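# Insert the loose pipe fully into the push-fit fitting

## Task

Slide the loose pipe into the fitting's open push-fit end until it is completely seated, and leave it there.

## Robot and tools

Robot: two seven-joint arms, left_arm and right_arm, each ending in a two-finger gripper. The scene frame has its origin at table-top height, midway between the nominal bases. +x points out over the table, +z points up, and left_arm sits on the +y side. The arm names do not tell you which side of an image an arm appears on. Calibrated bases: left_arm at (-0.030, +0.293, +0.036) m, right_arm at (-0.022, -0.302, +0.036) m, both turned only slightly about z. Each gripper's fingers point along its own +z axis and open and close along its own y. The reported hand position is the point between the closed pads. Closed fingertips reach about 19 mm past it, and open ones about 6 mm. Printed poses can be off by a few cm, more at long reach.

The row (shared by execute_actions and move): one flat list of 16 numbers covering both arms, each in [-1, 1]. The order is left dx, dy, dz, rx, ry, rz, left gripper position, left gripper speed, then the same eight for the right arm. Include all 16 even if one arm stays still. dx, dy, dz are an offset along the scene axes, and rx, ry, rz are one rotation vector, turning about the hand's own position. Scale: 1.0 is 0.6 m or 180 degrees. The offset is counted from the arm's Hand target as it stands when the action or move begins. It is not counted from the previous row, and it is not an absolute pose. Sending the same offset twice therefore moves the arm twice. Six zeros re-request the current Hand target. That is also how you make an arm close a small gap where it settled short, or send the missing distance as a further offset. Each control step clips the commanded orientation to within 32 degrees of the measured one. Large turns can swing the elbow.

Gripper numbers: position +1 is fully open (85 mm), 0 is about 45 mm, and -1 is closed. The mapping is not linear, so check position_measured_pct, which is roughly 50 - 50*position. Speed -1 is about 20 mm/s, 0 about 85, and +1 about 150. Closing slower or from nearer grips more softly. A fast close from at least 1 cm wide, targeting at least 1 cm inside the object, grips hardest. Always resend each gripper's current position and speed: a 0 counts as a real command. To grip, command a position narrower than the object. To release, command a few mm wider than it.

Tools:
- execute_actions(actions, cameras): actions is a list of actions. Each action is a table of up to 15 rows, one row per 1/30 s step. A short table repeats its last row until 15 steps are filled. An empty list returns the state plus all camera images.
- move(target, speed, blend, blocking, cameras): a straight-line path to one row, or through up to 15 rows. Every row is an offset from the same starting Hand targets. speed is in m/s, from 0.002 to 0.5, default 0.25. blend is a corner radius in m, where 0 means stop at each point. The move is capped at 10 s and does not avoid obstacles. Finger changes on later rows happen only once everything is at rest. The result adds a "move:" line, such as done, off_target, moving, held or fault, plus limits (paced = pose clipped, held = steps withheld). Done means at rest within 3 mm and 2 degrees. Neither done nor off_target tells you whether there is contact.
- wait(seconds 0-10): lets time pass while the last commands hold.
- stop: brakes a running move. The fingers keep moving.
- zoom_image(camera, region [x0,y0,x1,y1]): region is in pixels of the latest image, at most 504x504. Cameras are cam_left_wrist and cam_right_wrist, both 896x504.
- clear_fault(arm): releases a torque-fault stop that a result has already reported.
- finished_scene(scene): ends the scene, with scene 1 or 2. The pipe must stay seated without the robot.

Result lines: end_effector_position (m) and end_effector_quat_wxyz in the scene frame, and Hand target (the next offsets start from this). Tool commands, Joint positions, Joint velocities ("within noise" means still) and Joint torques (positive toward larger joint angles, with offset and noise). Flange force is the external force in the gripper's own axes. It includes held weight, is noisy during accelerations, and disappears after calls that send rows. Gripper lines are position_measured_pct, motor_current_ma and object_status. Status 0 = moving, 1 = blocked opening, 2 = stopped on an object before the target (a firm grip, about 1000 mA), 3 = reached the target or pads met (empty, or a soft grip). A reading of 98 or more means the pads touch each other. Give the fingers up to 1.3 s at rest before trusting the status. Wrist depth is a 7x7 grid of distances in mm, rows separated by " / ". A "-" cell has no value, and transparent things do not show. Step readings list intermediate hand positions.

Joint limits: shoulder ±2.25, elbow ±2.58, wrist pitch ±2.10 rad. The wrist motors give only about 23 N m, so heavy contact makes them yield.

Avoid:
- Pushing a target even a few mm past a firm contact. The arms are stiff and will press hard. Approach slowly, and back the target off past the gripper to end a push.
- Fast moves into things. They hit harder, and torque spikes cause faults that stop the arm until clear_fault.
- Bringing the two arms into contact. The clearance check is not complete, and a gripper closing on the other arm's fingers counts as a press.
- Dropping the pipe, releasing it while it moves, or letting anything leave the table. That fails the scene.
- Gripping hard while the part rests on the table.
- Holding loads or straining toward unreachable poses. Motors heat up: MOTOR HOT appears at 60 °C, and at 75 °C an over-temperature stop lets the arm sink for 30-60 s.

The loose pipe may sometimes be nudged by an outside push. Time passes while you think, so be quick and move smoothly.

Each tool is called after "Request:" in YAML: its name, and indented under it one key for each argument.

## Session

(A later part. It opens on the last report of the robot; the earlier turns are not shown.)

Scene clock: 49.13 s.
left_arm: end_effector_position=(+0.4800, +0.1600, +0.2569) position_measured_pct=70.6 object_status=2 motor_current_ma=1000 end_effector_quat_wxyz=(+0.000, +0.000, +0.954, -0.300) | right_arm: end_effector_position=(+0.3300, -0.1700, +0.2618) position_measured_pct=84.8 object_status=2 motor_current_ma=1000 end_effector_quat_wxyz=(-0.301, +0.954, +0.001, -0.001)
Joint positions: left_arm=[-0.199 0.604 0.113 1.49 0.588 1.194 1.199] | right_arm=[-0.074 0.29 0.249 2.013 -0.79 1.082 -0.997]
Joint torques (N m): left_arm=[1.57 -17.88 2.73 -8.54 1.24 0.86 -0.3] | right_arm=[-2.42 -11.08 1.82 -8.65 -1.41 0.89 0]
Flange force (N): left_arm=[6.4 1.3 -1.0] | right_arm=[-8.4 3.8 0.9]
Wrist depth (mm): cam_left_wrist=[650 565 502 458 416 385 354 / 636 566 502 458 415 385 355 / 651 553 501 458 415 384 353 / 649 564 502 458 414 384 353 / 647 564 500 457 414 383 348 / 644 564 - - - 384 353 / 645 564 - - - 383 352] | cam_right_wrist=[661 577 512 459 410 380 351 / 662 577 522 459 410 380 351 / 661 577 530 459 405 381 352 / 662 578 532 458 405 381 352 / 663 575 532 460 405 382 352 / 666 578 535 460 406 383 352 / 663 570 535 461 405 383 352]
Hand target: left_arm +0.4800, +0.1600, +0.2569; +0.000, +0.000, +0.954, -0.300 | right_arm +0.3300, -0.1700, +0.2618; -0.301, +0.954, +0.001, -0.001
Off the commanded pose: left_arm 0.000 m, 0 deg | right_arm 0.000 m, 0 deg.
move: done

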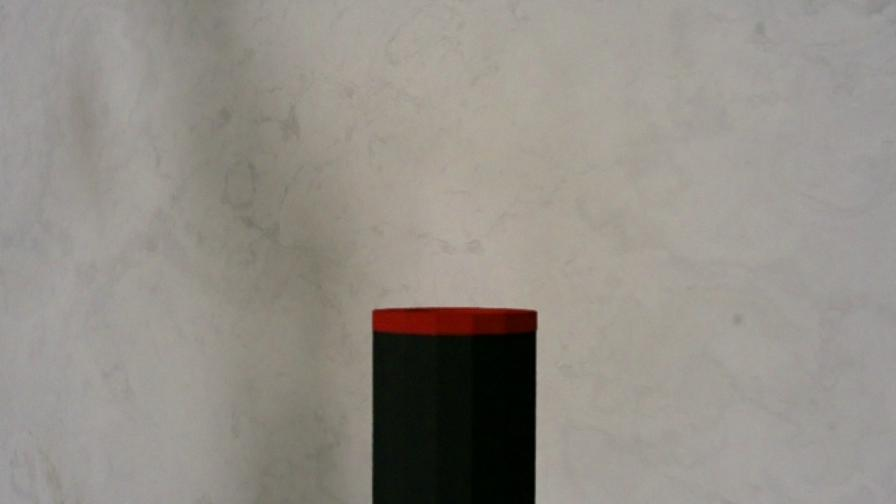

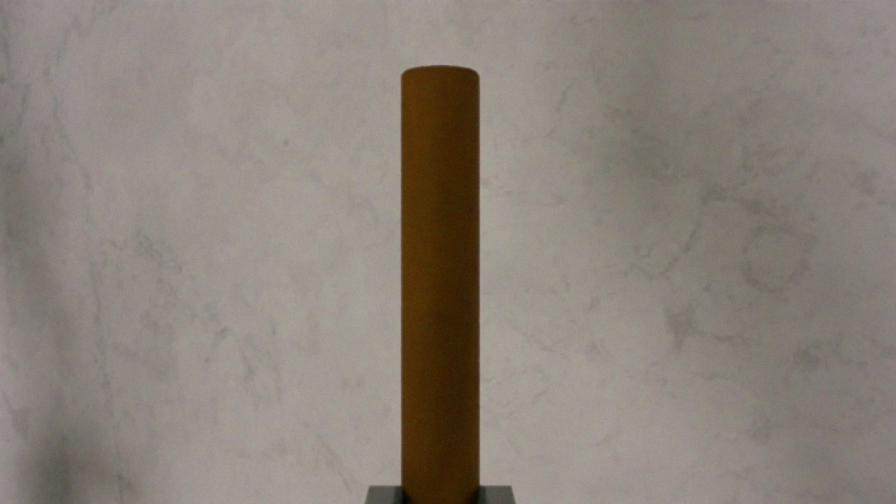

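Request:
move:
  target: [0.0367, -0.2583, 0.0, 0.0, 0.0, 0.0, -0.48, -1.0, -0.01, 0.2695, 0.0, 0.0, 0.0, 0.0, -0.76, -1.0]
  speed: 0.1
  cameras: ["all"]

Scene clock: 52.03 s.
left_arm: end_effector_position=(+0.5020, +0.0050, +0.2570) position_measured_pct=70.6 object_status=2 motor_current_ma=1000 end_effector_quat_wxyz=(+0.000, +0.000, +0.954, -0.300) | right_arm: end_effector_position=(+0.3241, -0.0084, +0.2618) position_measured_pct=84.8 object_status=2 motor_current_ma=1000 end_effector_quat_wxyz=(-0.301, +0.954, +0.001, -0.001)
Joint positions: left_arm=[0.084 0.671 0.142 1.365 0.591 1.069 1.475] | right_arm=[-0.408 0.304 0.104 1.98 -0.871 0.822 -1.343]
Joint torques (N m): left_arm=[1.46 -19.86 3.07 -9.3 1.32 0.36 -0.2] | right_arm=[-2.34 -12.22 1.46 -9.53 -1.31 0.2 0.11]
Flange force (N): left_arm=[5.8 3.0 -1.7] | right_arm=[-7.0 7.2 -1.2]
Wrist depth (mm): cam_left_wrist=[649 566 521 458 - 379 354 / 635 565 511 457 407 384 354 / 649 551 501 458 414 385 353 / 647 565 500 458 413 383 353 / 647 564 500 456 413 384 349 / 644 563 - - - 383 353 / 648 562 - - - 383 353] | cam_right_wrist=[661 576 511 459 410 381 351 / 663 577 522 459 409 381 352 / 665 575 529 457 404 381 351 / 661 577 532 459 405 381 352 / 663 574 532 460 404 382 352 / 665 580 530 459 404 381 351 / 662 568 533 461 405 382 352]
Hand target: left_arm +0.5020, +0.0050, +0.2570; +0.000, +0.000, +0.954, -0.300 | right_arm +0.3241, -0.0084, +0.2618; -0.301, +0.954, +0.001, -0.001
Off the commanded pose: left_arm 0.000 m, 0 deg | right_arm 0.000 m, 0 deg.
move: done

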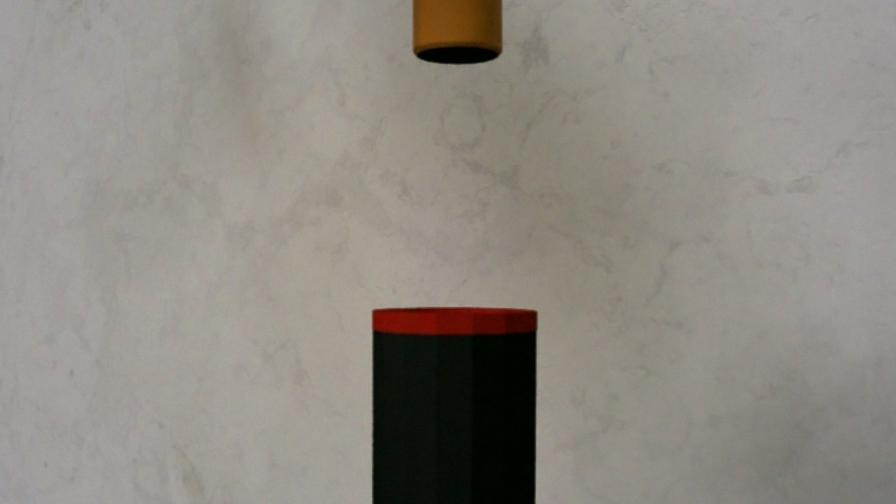

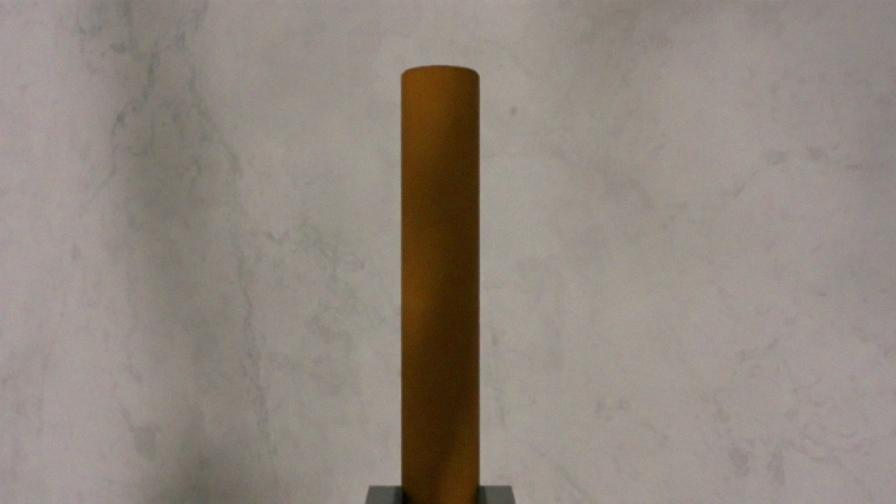

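Request:
move:
  target: [0.0, 0.0, 0.0, 0.0, 0.0, 0.0, -0.48, -1.0, 0.05, -0.0138, -0.0188, 0.0, 0.0, 0.0, -0.76, -1.0]
  speed: 0.04
  cameras: ["all"]

Scene clock: 54.23 s.
left_arm: end_effector_position=(+0.5020, +0.0050, +0.2570) position_measured_pct=70.6 object_status=2 motor_current_ma=1000 end_effector_quat_wxyz=(+0.000, +0.000, +0.954, -0.300) | right_arm: end_effector_position=(+0.3540, -0.0166, +0.2506) position_measured_pct=84.8 object_status=2 motor_current_ma=1000 end_effector_quat_wxyz=(-0.301, +0.954, +0.001, -0.001)
Joint positions: left_arm=[0.084 0.671 0.142 1.365 0.591 1.069 1.475] | right_arm=[-0.363 0.375 0.114 1.917 -0.878 0.851 -1.294]
Joint torques (N m): left_arm=[1.51 -19.8 3.09 -9.38 1.28 0.35 -0.29] | right_arm=[-2.44 -13.45 1.53 -9.35 -1.34 0.41 0.04]
Flange force (N): left_arm=[6.2 3.0 -1.8] | right_arm=[-7.6 7.4 -0.8]
Wrist depth (mm): cam_left_wrist=[650 565 521 450 409 380 354 / 633 566 521 450 408 384 353 / 648 553 520 450 407 384 353 / 647 563 520 449 402 384 353 / 647 565 500 455 414 384 349 / 645 562 - - - 383 352 / 647 563 - - - 383 352] | cam_right_wrist=[640 571 475 451 396 369 340 / 639 557 505 444 396 369 340 / 641 560 513 445 392 370 340 / 645 560 517 445 393 371 341 / 641 562 509 448 393 370 341 / 642 550 516 446 393 371 341 / 644 550 519 446 394 371 342]
Hand target: left_arm +0.5020, +0.0050, +0.2570; +0.000, +0.000, +0.954, -0.300 | right_arm +0.3540, -0.0166, +0.2506; -0.301, +0.954, +0.001, -0.001
Off the commanded pose: left_arm 0.000 m, 0 deg | right_arm 0.000 m, 0 deg.
move: done

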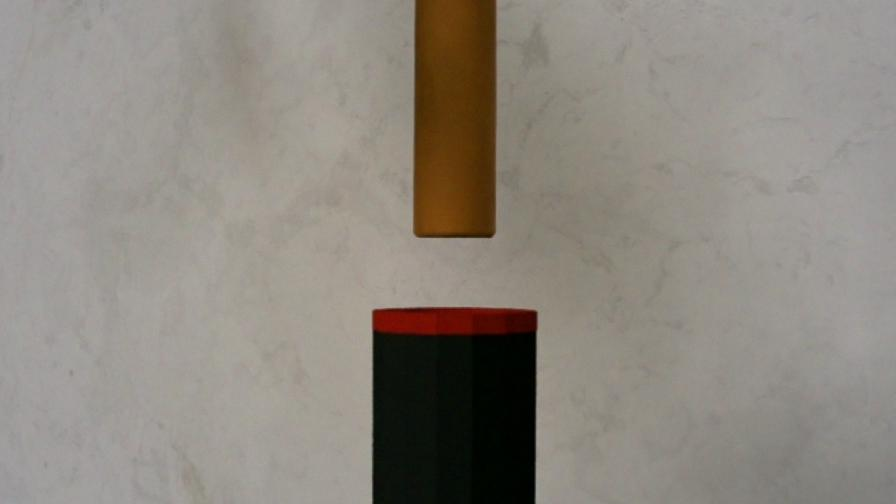

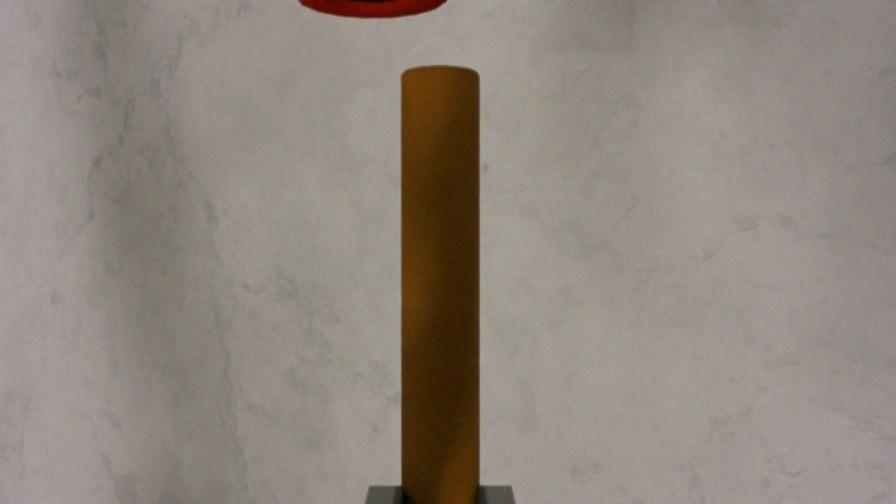

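Request:
move:
  target: [0.0, 0.0, 0.0, 0.0, 0.0, 0.0, -0.48, -1.0, 0.0, 0.0132, 0.0187, 0.0, 0.0, 0.0, -0.76, -1.0]
  speed: 0.03
  cameras: ["all"]

Scene clock: 56.13 s.
left_arm: end_effector_position=(+0.5020, +0.0050, +0.2570) position_measured_pct=70.6 object_status=2 motor_current_ma=1000 end_effector_quat_wxyz=(+0.000, +0.000, +0.954, -0.300) | right_arm: end_effector_position=(+0.3541, -0.0087, +0.2618) position_measured_pct=84.8 object_status=2 motor_current_ma=1000 end_effector_quat_wxyz=(-0.301, +0.954, +0.001, -0.001)
Joint positions: left_arm=[0.084 0.671 0.142 1.365 0.591 1.069 1.475] | right_arm=[-0.386 0.361 0.119 1.893 -0.857 0.866 -1.345]
Joint torques (N m): left_arm=[1.57 -19.81 3.05 -9.37 1.34 0.34 -0.32] | right_arm=[-2.4 -13.46 1.67 -9.55 -1.32 0.28 0.03]
Flange force (N): left_arm=[6.0 3.0 -1.9] | right_arm=[-7.2 7.5 -0.7]
Wrist depth (mm): cam_left_wrist=[647 564 521 457 - 380 353 / 633 566 - 457 - 384 354 / 648 553 - 458 - 384 353 / 648 564 - 457 401 383 352 / 646 563 498 457 414 384 349 / 645 564 - - - 384 353 / 644 563 - - - 383 352] | cam_right_wrist=[660 574 521 450 404 381 350 / 662 576 519 459 409 380 351 / 663 575 531 459 404 381 351 / 667 578 530 459 404 380 351 / 660 576 533 459 404 380 351 / 662 578 532 460 405 380 351 / 664 564 535 459 404 381 351]
Hand target: left_arm +0.5020, +0.0050, +0.2570; +0.000, +0.000, +0.954, -0.300 | right_arm +0.3541, -0.0087, +0.2618; -0.301, +0.954, +0.001, -0.001
Off the commanded pose: left_arm 0.000 m, 0 deg | right_arm 0.000 m, 0 deg.
move: done

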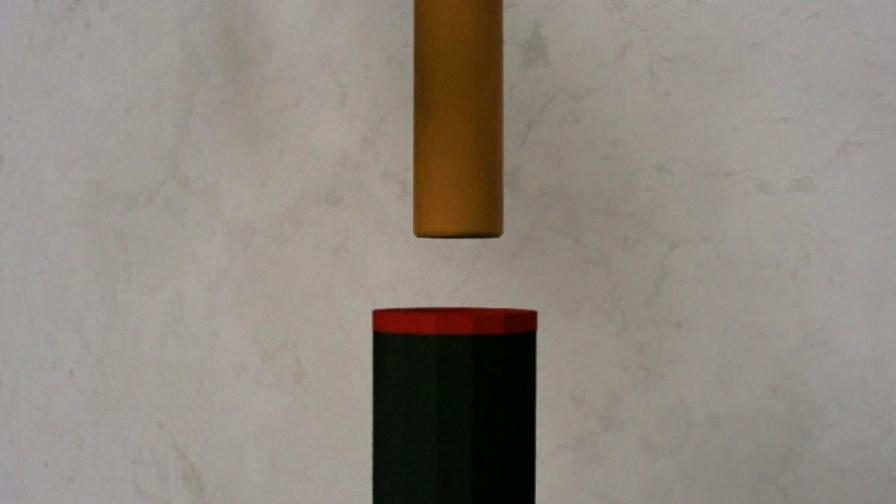

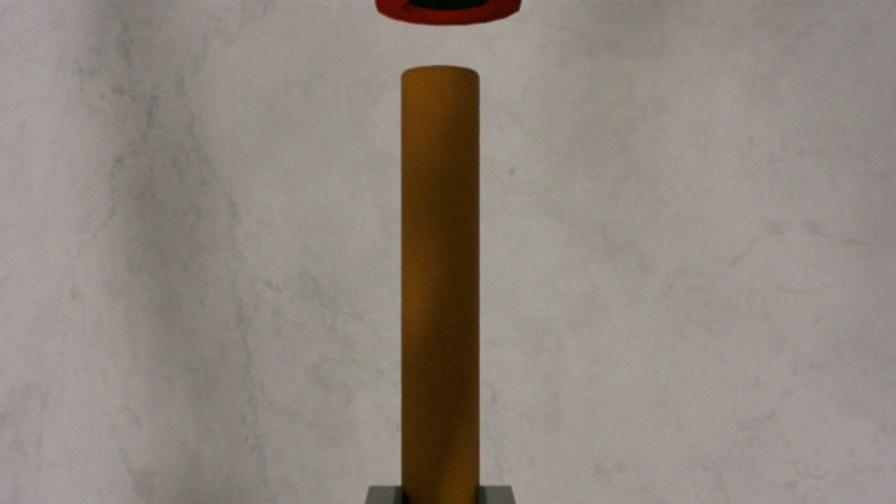

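Request:
zoom_image:
  camera: "cam_left_wrist"
  region: [350, 180, 560, 360]

Request:
zoom_image:
  camera: "cam_right_wrist"
  region: [350, 0, 550, 120]

Scaled by 2.400 from the camera's 896x504 image, which has a finer 1280x720 frame.

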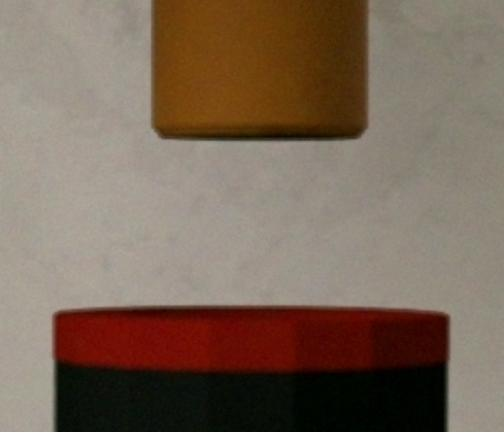

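Scaled by 2.520 from the camera's 896x504 image, which has a finer 1280x720 frame.

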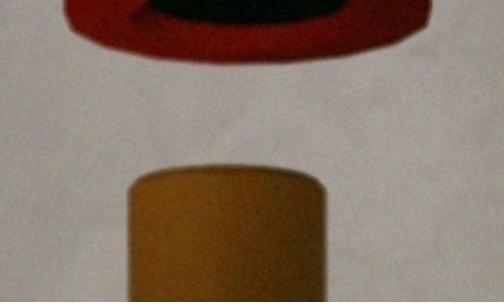

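Request:
zoom_image:
  camera: "cam_left_wrist"
  region: [390, 0, 530, 80]

Request:
zoom_image:
  camera: "cam_left_wrist"
  region: [390, 160, 530, 240]

Request:
zoom_image:
  camera: "cam_left_wrist"
  region: [350, 310, 560, 430]

Request:
zoom_image:
  camera: "cam_left_wrist"
  region: [350, 384, 560, 504]

Scaled by 3.600 from the camera's 896x504 image, which has a finer 1280x720 frame.

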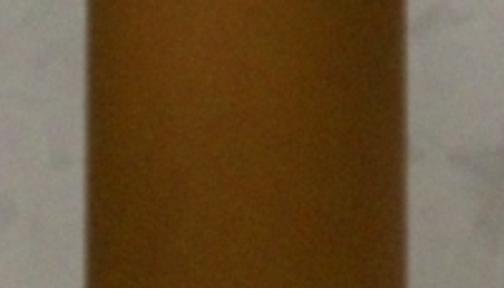

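Scaled by 3.600 from the camera's 896x504 image, which has a finer 1280x720 frame.

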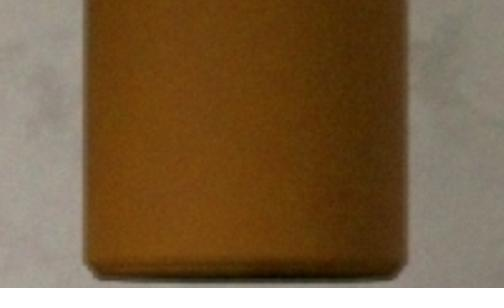

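Scaled by 2.400 from the camera's 896x504 image, which has a finer 1280x720 frame.

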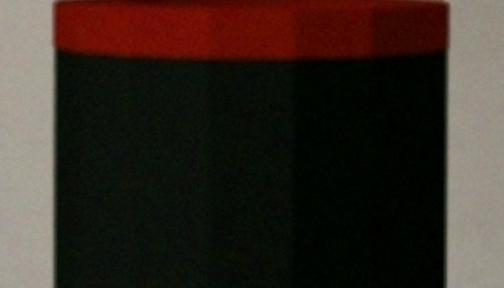

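Scaled by 2.400 from the camera's 896x504 image, which has a finer 1280x720 frame.

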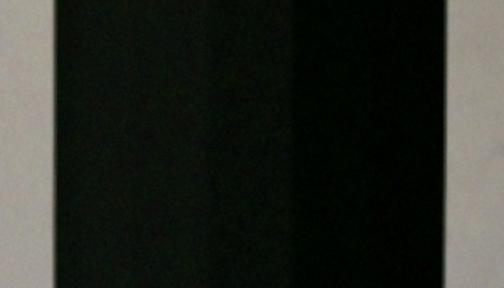

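Request:
move:
  target:
    - [0.0, 0.0, 0.0, 0.0, 0.0, 0.0, -0.48, -1.0, 0.0, -0.043, 0.0614, 0.0, 0.0, 0.0, -0.76, -1.0]
    - [0.0, 0.0, 0.0, 0.0, 0.0, 0.0, -0.48, -1.0, 0.0533, -0.043, 0.0614, 0.0, 0.0, 0.0, -0.76, -1.0]
  speed: 0.06
  cameras: ["all"]

Scene clock: 60.90 s.
left_arm: end_effector_position=(+0.5020, +0.0050, +0.2570) position_measured_pct=70.6 object_status=2 motor_current_ma=1000 end_effector_quat_wxyz=(+0.000, +0.000, +0.954, -0.300) | right_arm: end_effector_position=(+0.3860, -0.0345, +0.2986) position_measured_pct=84.8 object_status=2 motor_current_ma=1000 end_effector_quat_wxyz=(-0.301, +0.954, +0.001, -0.001)
Joint positions: left_arm=[0.084 0.671 0.142 1.365 0.591 1.069 1.475] | right_arm=[-0.333 0.359 0.165 1.755 -0.786 1.024 -1.394]
Joint torques (N m): left_arm=[1.57 -19.87 3.07 -9.34 1.29 0.36 -0.33] | right_arm=[-2.35 -13.95 1.76 -10.15 -1.63 0.21 0.05]
Flange force (N): left_arm=[5.9 2.9 -1.8] | right_arm=[-7.8 6.6 -0.4]
Wrist depth (mm): cam_left_wrist=[- 564 483 458 415 379 353 / - 565 - 458 414 384 353 / - 553 - 457 414 383 353 / - 563 - 456 413 383 353 / - 565 - 456 413 383 348 / 617 563 - - - 384 352 / 616 563 - - - 383 352] | cam_right_wrist=[183 190 203 192 441 409 384 / 723 628 - - 440 415 383 / 725 629 - - 441 417 384 / 725 631 582 501 443 416 384 / 727 630 580 502 442 417 384 / 725 633 530 503 441 417 384 / 724 631 582 503 442 416 384]
Hand target: left_arm +0.5020, +0.0050, +0.2570; +0.000, +0.000, +0.954, -0.300 | right_arm +0.3860, -0.0345, +0.2986; -0.301, +0.954, +0.001, -0.001
Off the commanded pose: left_arm 0.000 m, 0 deg | right_arm 0.000 m, 0 deg.
move: done

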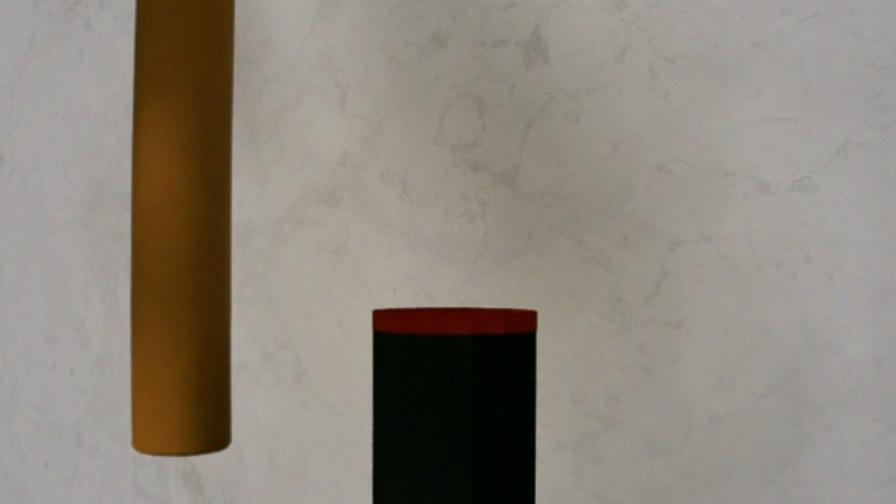

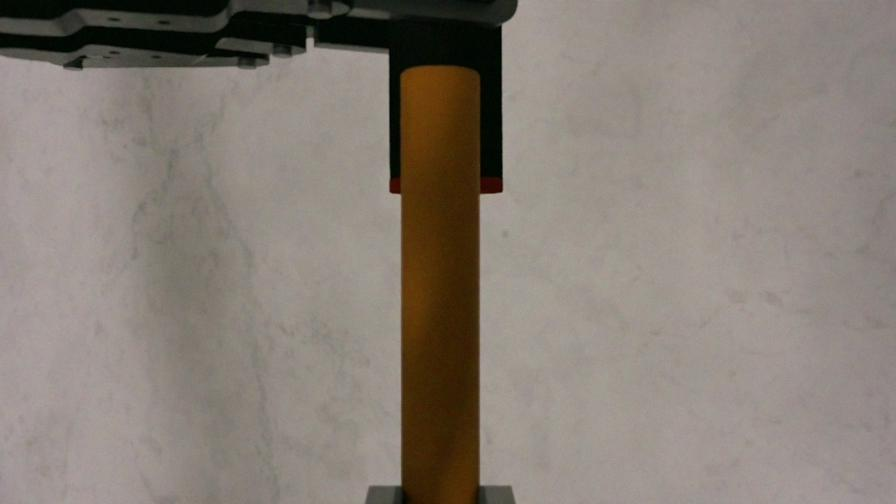

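Request:
zoom_image:
  camera: "cam_right_wrist"
  region: [370, 20, 520, 120]

Request:
zoom_image:
  camera: "cam_right_wrist"
  region: [370, 110, 520, 210]

Scaled by 3.360 from the camera's 896x504 image, which has a finer 1280x720 frame.

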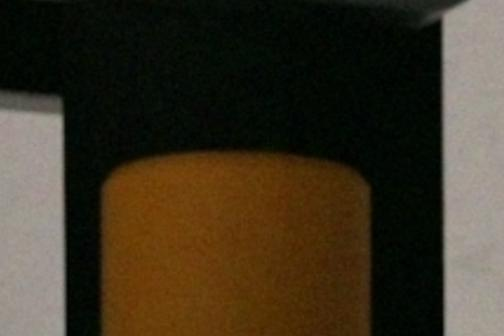

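Scaled by 3.360 from the camera's 896x504 image, which has a finer 1280x720 frame.

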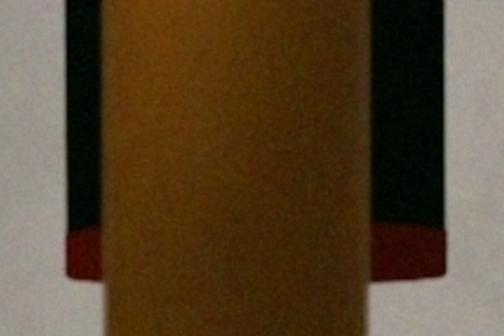

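Request:
move:
  target:
    - [0.0, 0.0, 0.0, 0.0, 0.0, 0.0, -0.48, -1.0, -0.0533, 0.0, 0.0, 0.0, 0.0, 0.0, -0.76, -1.0]
    - [0.0, 0.0, 0.0, 0.0, 0.0, 0.0, -0.48, -1.0, -0.0533, 0.04075, -0.0628, 0.0, 0.0, 0.0, -0.76, -1.0]
    - [0.0, 0.0, 0.0, 0.0, 0.0, 0.0, -0.48, -1.0, -0.0433, 0.04075, -0.0628, 0.0, 0.0, 0.0, -0.76, -1.0]
  speed: [0.06, 0.05, 0.02]
  cameras: ["all"]

Request:
zoom_image:
  camera: "cam_left_wrist"
  region: [350, 200, 560, 360]

Request:
zoom_image:
  camera: "cam_right_wrist"
  region: [350, 0, 550, 120]

Scene clock: 64.23 s.
left_arm: end_effector_position=(+0.5020, +0.0050, +0.2570) position_measured_pct=70.6 object_status=2 motor_current_ma=1000 end_effector_quat_wxyz=(+0.000, +0.000, +0.954, -0.300) | right_arm: end_effector_position=(+0.3600, -0.0100, +0.2610) position_measured_pct=84.8 object_status=2 motor_current_ma=1000 end_effector_quat_wxyz=(-0.301, +0.954, +0.001, +0.000)
Joint positions: left_arm=[0.084 0.671 0.142 1.365 0.591 1.069 1.475] | right_arm=[-0.379 0.373 0.122 1.878 -0.855 0.875 -1.341]
Joint torques (N m): left_arm=[1.56 -19.8 3.09 -9.41 1.31 0.35 -0.31] | right_arm=[-2.46 -13.76 1.58 -9.61 -1.42 0.35 0.06]
Flange force (N): left_arm=[6.3 3.0 -1.8] | right_arm=[-7.3 7.5 -0.7]
Wrist depth (mm): cam_left_wrist=[647 566 522 458 408 380 353 / 634 566 - 456 407 385 353 / 650 553 - 457 408 384 353 / 646 564 - 458 401 383 353 / 647 564 510 457 407 383 348 / 644 564 - - - 383 353 / 642 563 - - - 383 352] | cam_right_wrist=[656 573 - 456 401 380 350 / 655 573 519 456 407 379 349 / 660 573 529 455 403 380 350 / 657 576 528 455 401 380 349 / 660 577 528 458 402 380 350 / 661 576 533 459 405 382 351 / 666 566 534 459 405 380 351]
Hand target: left_arm +0.5020, +0.0050, +0.2570; +0.000, +0.000, +0.954, -0.300 | right_arm +0.3601, -0.0100, +0.2610; -0.301, +0.954, +0.001, +0.000
Off the commanded pose: left_arm 0.000 m, 0 deg | right_arm 0.000 m, 0 deg.
move: done

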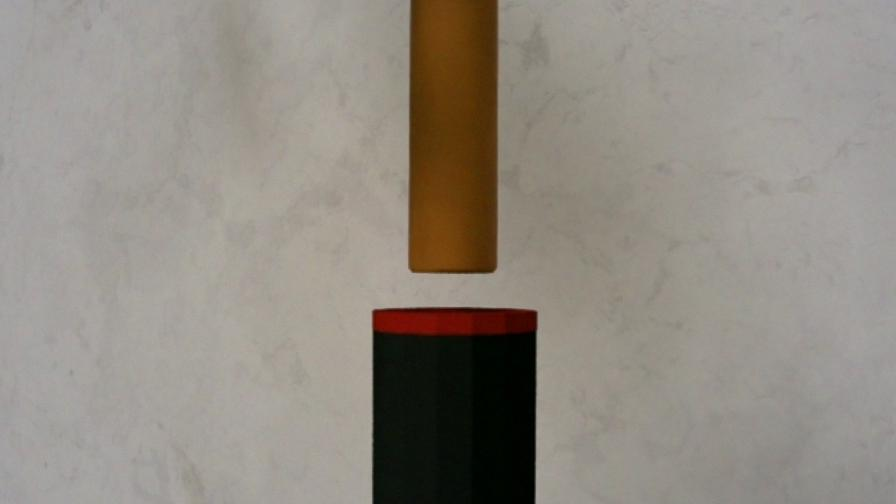

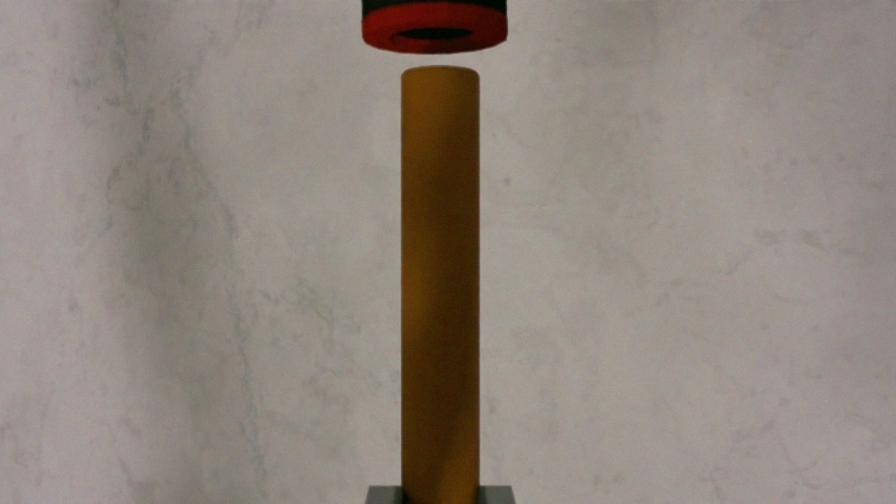

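Scaled by 2.400 from the camera's 896x504 image, which has a finer 1280x720 frame.

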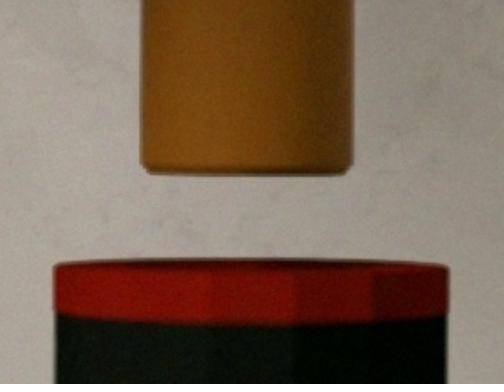

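Scaled by 2.520 from the camera's 896x504 image, which has a finer 1280x720 frame.

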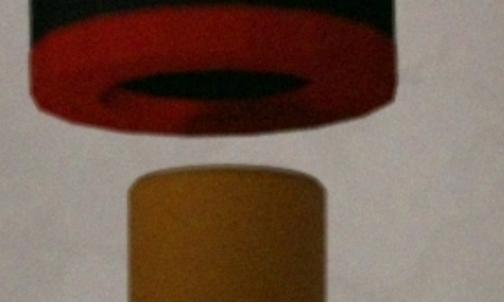

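Request:
move:
  target: [0.0, 0.0, 0.0, 0.0, 0.0, 0.0, -0.48, -1.0, 0.0, 0.00133, 0.00118, 0.0, 0.0, 0.0, -0.76, -1.0]
  speed: 0.01
  cameras: ["all"]

Request:
zoom_image:
  camera: "cam_left_wrist"
  region: [350, 200, 560, 360]

Request:
zoom_image:
  camera: "cam_right_wrist"
  region: [350, 0, 550, 120]

Scene clock: 65.47 s.
left_arm: end_effector_position=(+0.5020, +0.0050, +0.2570) position_measured_pct=70.6 object_status=2 motor_current_ma=1000 end_effector_quat_wxyz=(+0.000, +0.000, +0.954, -0.300) | right_arm: end_effector_position=(+0.3601, -0.0093, +0.2617) position_measured_pct=84.8 object_status=2 motor_current_ma=1000 end_effector_quat_wxyz=(-0.301, +0.954, +0.001, -0.001)
Joint positions: left_arm=[0.084 0.671 0.142 1.365 0.591 1.069 1.475] | right_arm=[-0.381 0.372 0.122 1.876 -0.854 0.875 -1.344]
Joint torques (N m): left_arm=[1.48 -19.79 2.95 -9.38 1.28 0.35 -0.3] | right_arm=[-2.38 -13.66 1.62 -9.6 -1.33 0.28 0.02]
Flange force (N): left_arm=[6.2 2.9 -1.8] | right_arm=[-7.4 7.5 -0.8]
Wrist depth (mm): cam_left_wrist=[649 565 520 458 408 379 354 / 634 563 - 457 408 384 353 / 649 553 - 458 408 384 352 / 646 566 - 456 402 384 353 / 646 564 509 456 407 384 348 / 645 563 - - - 383 352 / 646 563 - - - 383 352] | cam_right_wrist=[658 573 - 457 396 380 349 / 660 572 520 458 403 381 350 / 661 575 527 457 402 380 349 / 660 575 529 458 404 381 351 / 661 577 531 459 404 381 350 / 660 578 535 460 404 381 352 / 665 568 533 459 404 382 351]
Hand target: left_arm +0.5020, +0.0050, +0.2570; +0.000, +0.000, +0.954, -0.300 | right_arm +0.3601, -0.0093, +0.2617; -0.301, +0.954, +0.001, -0.001
Off the commanded pose: left_arm 0.000 m, 0 deg | right_arm 0.000 m, 0 deg.
move: done

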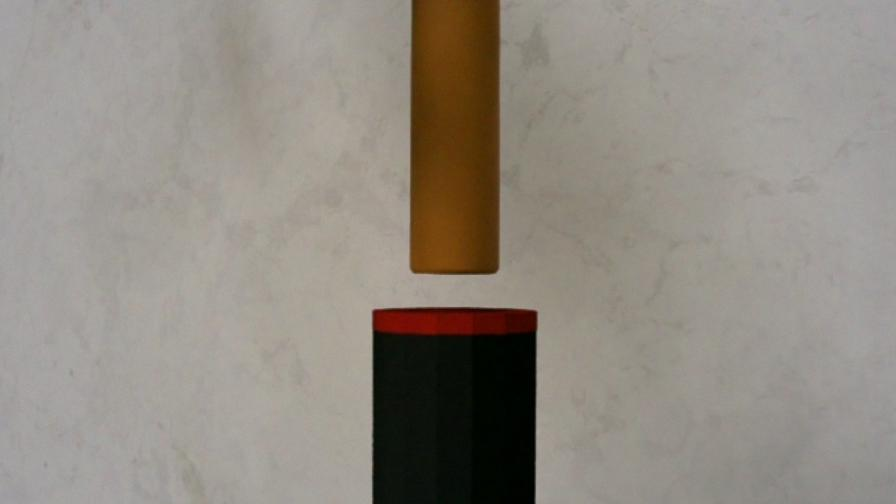

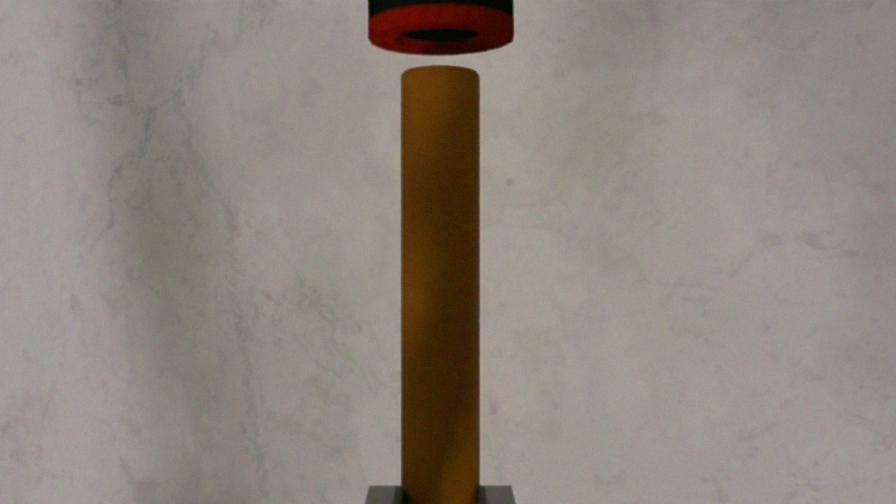

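Scaled by 2.400 from the camera's 896x504 image, which has a finer 1280x720 frame.

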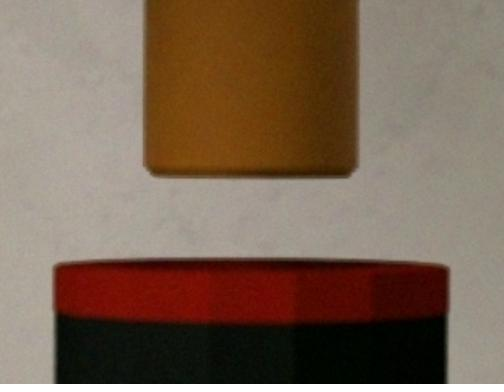

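Scaled by 2.520 from the camera's 896x504 image, which has a finer 1280x720 frame.

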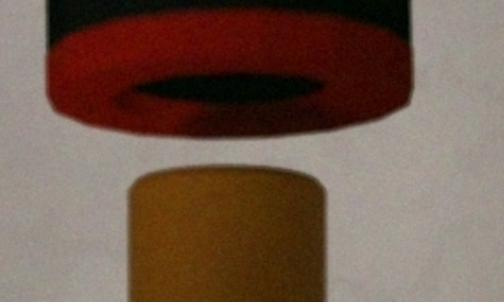

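Request:
move:
  target: [0.0, 0.0, 0.0, 0.0, 0.0, 0.0, -0.48, -1.0, 0.00667, 0.0, 0.0, 0.0, 0.0, 0.0, -0.76, -1.0]
  speed: 0.01
  cameras: ["all"]

Request:
zoom_image:
  camera: "cam_left_wrist"
  region: [350, 200, 560, 360]

Request:
zoom_image:
  camera: "cam_right_wrist"
  region: [350, 0, 550, 120]

Scene clock: 66.63 s.
left_arm: end_effector_position=(+0.5020, +0.0050, +0.2570) position_measured_pct=70.6 object_status=2 motor_current_ma=1000 end_effector_quat_wxyz=(+0.000, +0.000, +0.954, -0.300) | right_arm: end_effector_position=(+0.3640, -0.0092, +0.2617) position_measured_pct=84.8 object_status=2 motor_current_ma=1000 end_effector_quat_wxyz=(-0.301, +0.954, +0.001, -0.001)
Joint positions: left_arm=[0.084 0.671 0.142 1.365 0.591 1.069 1.475] | right_arm=[-0.378 0.38 0.124 1.864 -0.852 0.881 -1.345]
Joint torques (N m): left_arm=[1.58 -19.8 3.07 -9.42 1.28 0.35 -0.31] | right_arm=[-2.34 -13.83 1.62 -9.68 -1.4 0.22 0.03]
Flange force (N): left_arm=[6.3 3.1 -1.8] | right_arm=[-7.6 7.4 -1.0]
Wrist depth (mm): cam_left_wrist=[648 566 520 457 - 379 353 / 631 564 - 458 - 384 353 / 649 553 - 457 - 383 353 / 647 565 - 456 402 383 353 / 645 564 - 457 407 384 348 / 644 562 - - - 383 352 / 646 563 - - - 383 352] | cam_right_wrist=[658 574 - 449 397 380 350 / 657 573 - 457 403 381 350 / 661 578 531 456 403 381 350 / 660 576 532 459 405 380 351 / 663 578 531 459 404 381 350 / 664 578 531 461 405 382 351 / 661 568 532 461 405 381 352]
Hand target: left_arm +0.5020, +0.0050, +0.2570; +0.000, +0.000, +0.954, -0.300 | right_arm +0.3640, -0.0092, +0.2617; -0.301, +0.954, +0.001, -0.001
Off the commanded pose: left_arm 0.000 m, 0 deg | right_arm 0.000 m, 0 deg.
move: done

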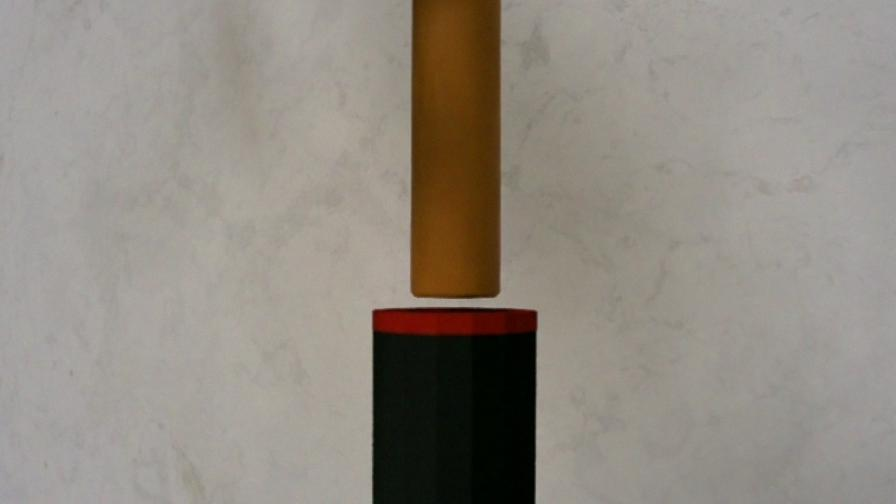

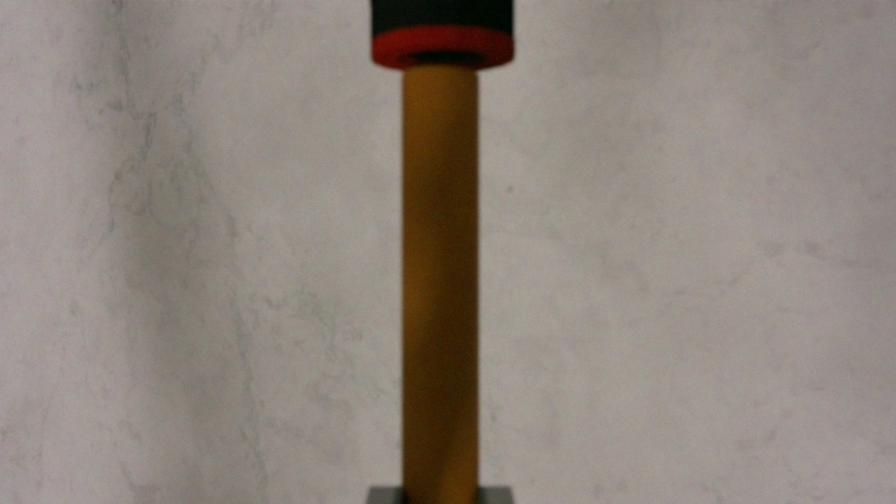

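Scaled by 2.400 from the camera's 896x504 image, which has a finer 1280x720 frame.

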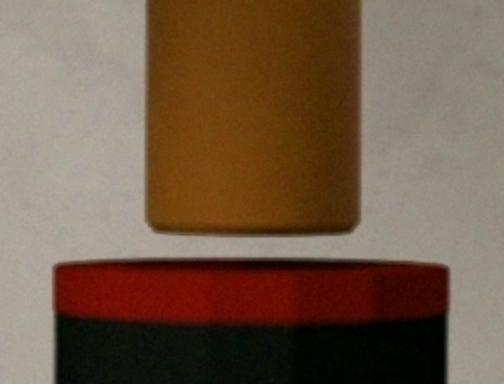

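Scaled by 2.520 from the camera's 896x504 image, which has a finer 1280x720 frame.

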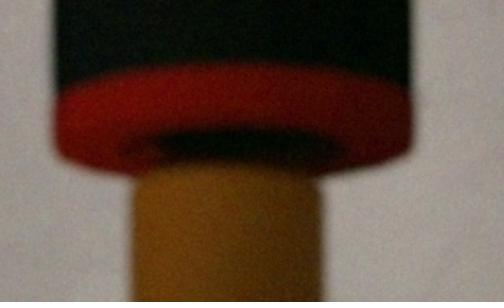

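Request:
move:
  target: [0.0, 0.0, 0.0, 0.0, 0.0, 0.0, -0.48, -1.0, 0.00333, -0.0005, -0.0003, 0.0, 0.0, 0.0, -0.76, -1.0]
  speed: 0.006
  cameras: ["all"]

Request:
zoom_image:
  camera: "cam_left_wrist"
  region: [350, 200, 560, 360]

Request:
zoom_image:
  camera: "cam_right_wrist"
  region: [350, 0, 550, 120]

Scene clock: 67.77 s.
left_arm: end_effector_position=(+0.5020, +0.0050, +0.2570) position_measured_pct=70.6 object_status=2 motor_current_ma=1000 end_effector_quat_wxyz=(+0.000, +0.000, +0.954, -0.300) | right_arm: end_effector_position=(+0.3660, -0.0095, +0.2615) position_measured_pct=84.8 object_status=2 motor_current_ma=1000 end_effector_quat_wxyz=(-0.301, +0.954, +0.001, -0.001)
Joint positions: left_arm=[0.084 0.671 0.142 1.365 0.591 1.069 1.475] | right_arm=[-0.376 0.384 0.125 1.858 -0.852 0.884 -1.345]
Joint torques (N m): left_arm=[1.55 -19.81 3.09 -9.36 1.29 0.35 -0.29] | right_arm=[-2.39 -13.9 1.5 -9.59 -1.41 0.28 0]
Flange force (N): left_arm=[6.1 3.0 -1.8] | right_arm=[-7.3 7.4 -1.0]
Wrist depth (mm): cam_left_wrist=[650 565 521 458 409 378 354 / 634 565 - 457 408 384 354 / 649 553 - 457 408 384 353 / 646 564 - 457 401 384 353 / 647 564 - 456 408 384 348 / 646 564 - - - 383 353 / 643 561 - - - 382 352] | cam_right_wrist=[658 571 - 465 397 379 349 / 656 575 - 458 403 379 350 / 660 574 529 457 403 381 350 / 661 577 531 459 402 380 350 / 660 577 531 459 405 381 351 / 661 576 532 460 404 382 352 / 664 568 533 461 406 381 351]
Hand target: left_arm +0.5020, +0.0050, +0.2570; +0.000, +0.000, +0.954, -0.300 | right_arm +0.3660, -0.0095, +0.2615; -0.301, +0.954, +0.001, -0.001
Off the commanded pose: left_arm 0.000 m, 0 deg | right_arm 0.000 m, 0 deg.
move: done

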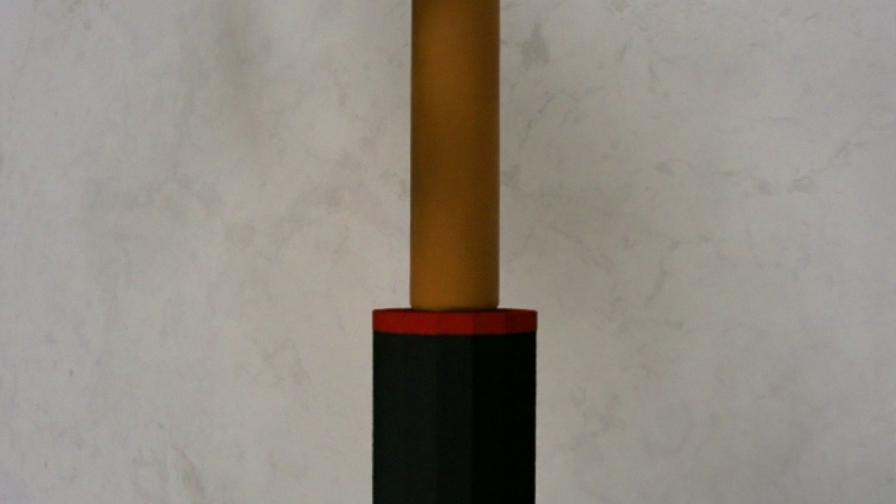

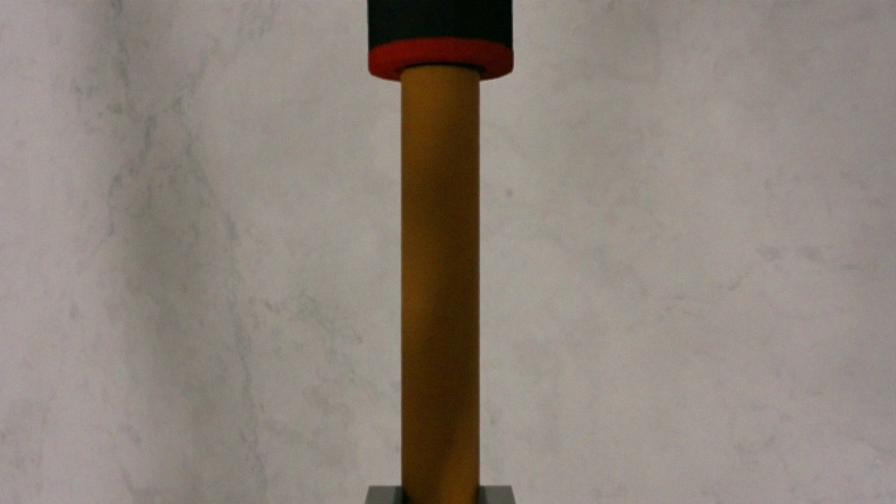

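Scaled by 2.400 from the camera's 896x504 image, which has a finer 1280x720 frame.

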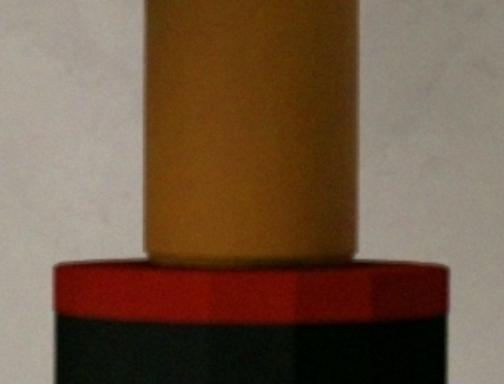

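Scaled by 2.520 from the camera's 896x504 image, which has a finer 1280x720 frame.

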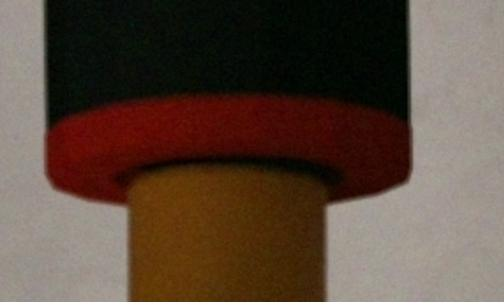

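Request:
move:
  target: [0.0, 0.0, 0.0, 0.0, 0.0, 0.0, -0.48, -1.0, 0.00333, -0.0001, -0.0001, 0.0, 0.0, 0.0, -0.76, -1.0]
  speed: 0.006

Request:
move:
  target: [0.0, 0.0, 0.0, 0.0, 0.0, 0.0, -0.48, -1.0, 0.00333, 0.0, 0.0, 0.0, 0.0, 0.0, -0.76, -1.0]
  speed: 0.006
  cameras: ["all"]

Scene clock: 68.83 s.
left_arm: end_effector_position=(+0.5020, +0.0050, +0.2570) position_measured_pct=70.6 object_status=2 motor_current_ma=1000 end_effector_quat_wxyz=(+0.000, +0.000, +0.954, -0.300) | right_arm: end_effector_position=(+0.3681, -0.0096, +0.2614) position_measured_pct=84.8 object_status=2 motor_current_ma=1000 end_effector_quat_wxyz=(-0.301, +0.954, +0.001, +0.000)
Joint positions: left_arm=[0.084 0.671 0.142 1.365 0.591 1.069 1.475] | right_arm=[-0.375 0.387 0.125 1.852 -0.851 0.887 -1.345]
Joint torques (N m): left_arm=[1.48 -19.83 3.1 -9.39 1.29 0.38 -0.31] | right_arm=[-2.47 -13.95 1.62 -9.69 -1.42 0.28 0.07]
Flange force (N): left_arm=[6.2 2.9 -1.7] | right_arm=[-7.7 7.5 -1.1]
Wrist depth (mm): cam_left_wrist=[647 565 522 458 408 380 353 / 632 565 - 456 408 384 353 / 647 554 - 456 408 384 353 / 646 564 - 456 402 383 353 / 646 564 - 456 408 383 348 / 645 563 - - - 383 352 / 644 564 - - - 383 352] | cam_right_wrist=[660 574 - 464 396 379 349 / 660 575 - 456 403 380 350 / 659 577 529 457 403 380 350 / 660 577 530 458 403 380 351 / 660 576 530 459 403 380 351 / 660 577 533 460 404 382 352 / 662 567 532 460 405 382 351]
Hand target: left_arm +0.5020, +0.0050, +0.2570; +0.000, +0.000, +0.954, -0.300 | right_arm +0.3681, -0.0096, +0.2614; -0.301, +0.954, +0.001, +0.000
Off the commanded pose: left_arm 0.000 m, 0 deg | right_arm 0.000 m, 0 deg.
move: done

Scene clock: 69.53 s.
left_arm: end_effector_position=(+0.5020, +0.0050, +0.2570) position_measured_pct=70.6 object_status=2 motor_current_ma=1000 end_effector_quat_wxyz=(+0.000, +0.000, +0.954, -0.300) | right_arm: end_effector_position=(+0.3700, -0.0096, +0.2614) position_measured_pct=84.8 object_status=2 motor_current_ma=1000 end_effector_quat_wxyz=(-0.301, +0.954, +0.001, +0.000)
Joint positions: left_arm=[0.084 0.671 0.142 1.365 0.591 1.069 1.475] | right_arm=[-0.374 0.391 0.126 1.846 -0.85 0.89 -1.345]
Joint torques (N m): left_arm=[1.57 -19.83 3.09 -9.32 1.32 0.36 -0.29] | right_arm=[-2.38 -14.05 1.6 -9.72 -1.47 0.32 0.03]
Flange force (N): left_arm=[5.9 3.0 -1.9] | right_arm=[-7.8 7.4 -0.9]
Wrist depth (mm): cam_left_wrist=[649 565 521 457 408 379 353 / 630 566 - 459 408 385 353 / 647 555 - 457 407 383 353 / 647 564 - 457 402 384 353 / 646 564 - 456 408 384 349 / 646 565 - - - 383 353 / 646 564 - - - 383 353] | cam_right_wrist=[658 575 - 465 396 380 350 / 656 575 - 465 402 379 349 / 661 573 528 459 403 380 351 / 661 574 530 457 404 381 350 / 662 578 533 459 404 381 350 / 661 579 533 458 404 381 352 / 662 567 534 460 405 381 352]
Hand target: left_arm +0.5020, +0.0050, +0.2570; +0.000, +0.000, +0.954, -0.300 | right_arm +0.3701, -0.0096, +0.2614; -0.301, +0.954, +0.001, -0.001
Off the commanded pose: left_arm 0.000 m, 0 deg | right_arm 0.000 m, 0 deg.
move: done

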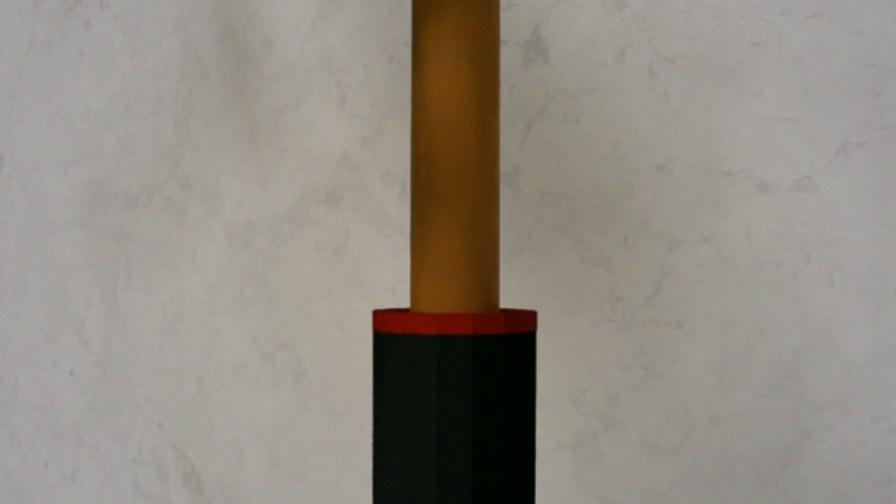

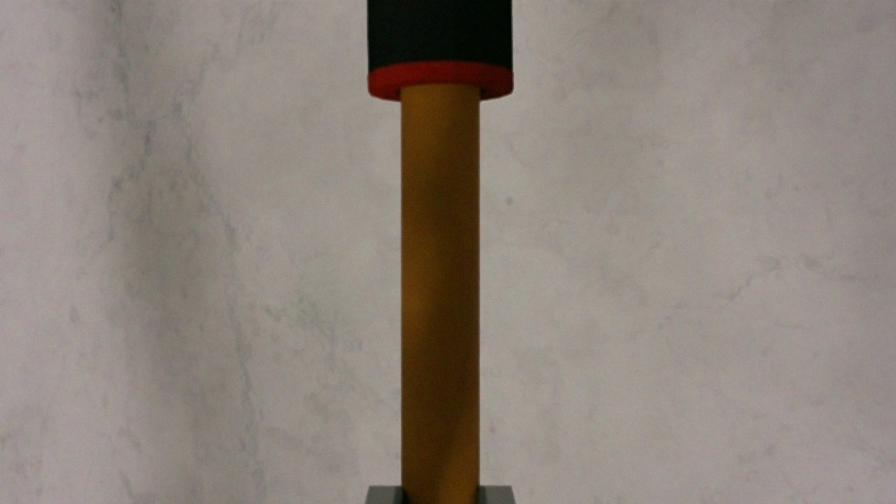

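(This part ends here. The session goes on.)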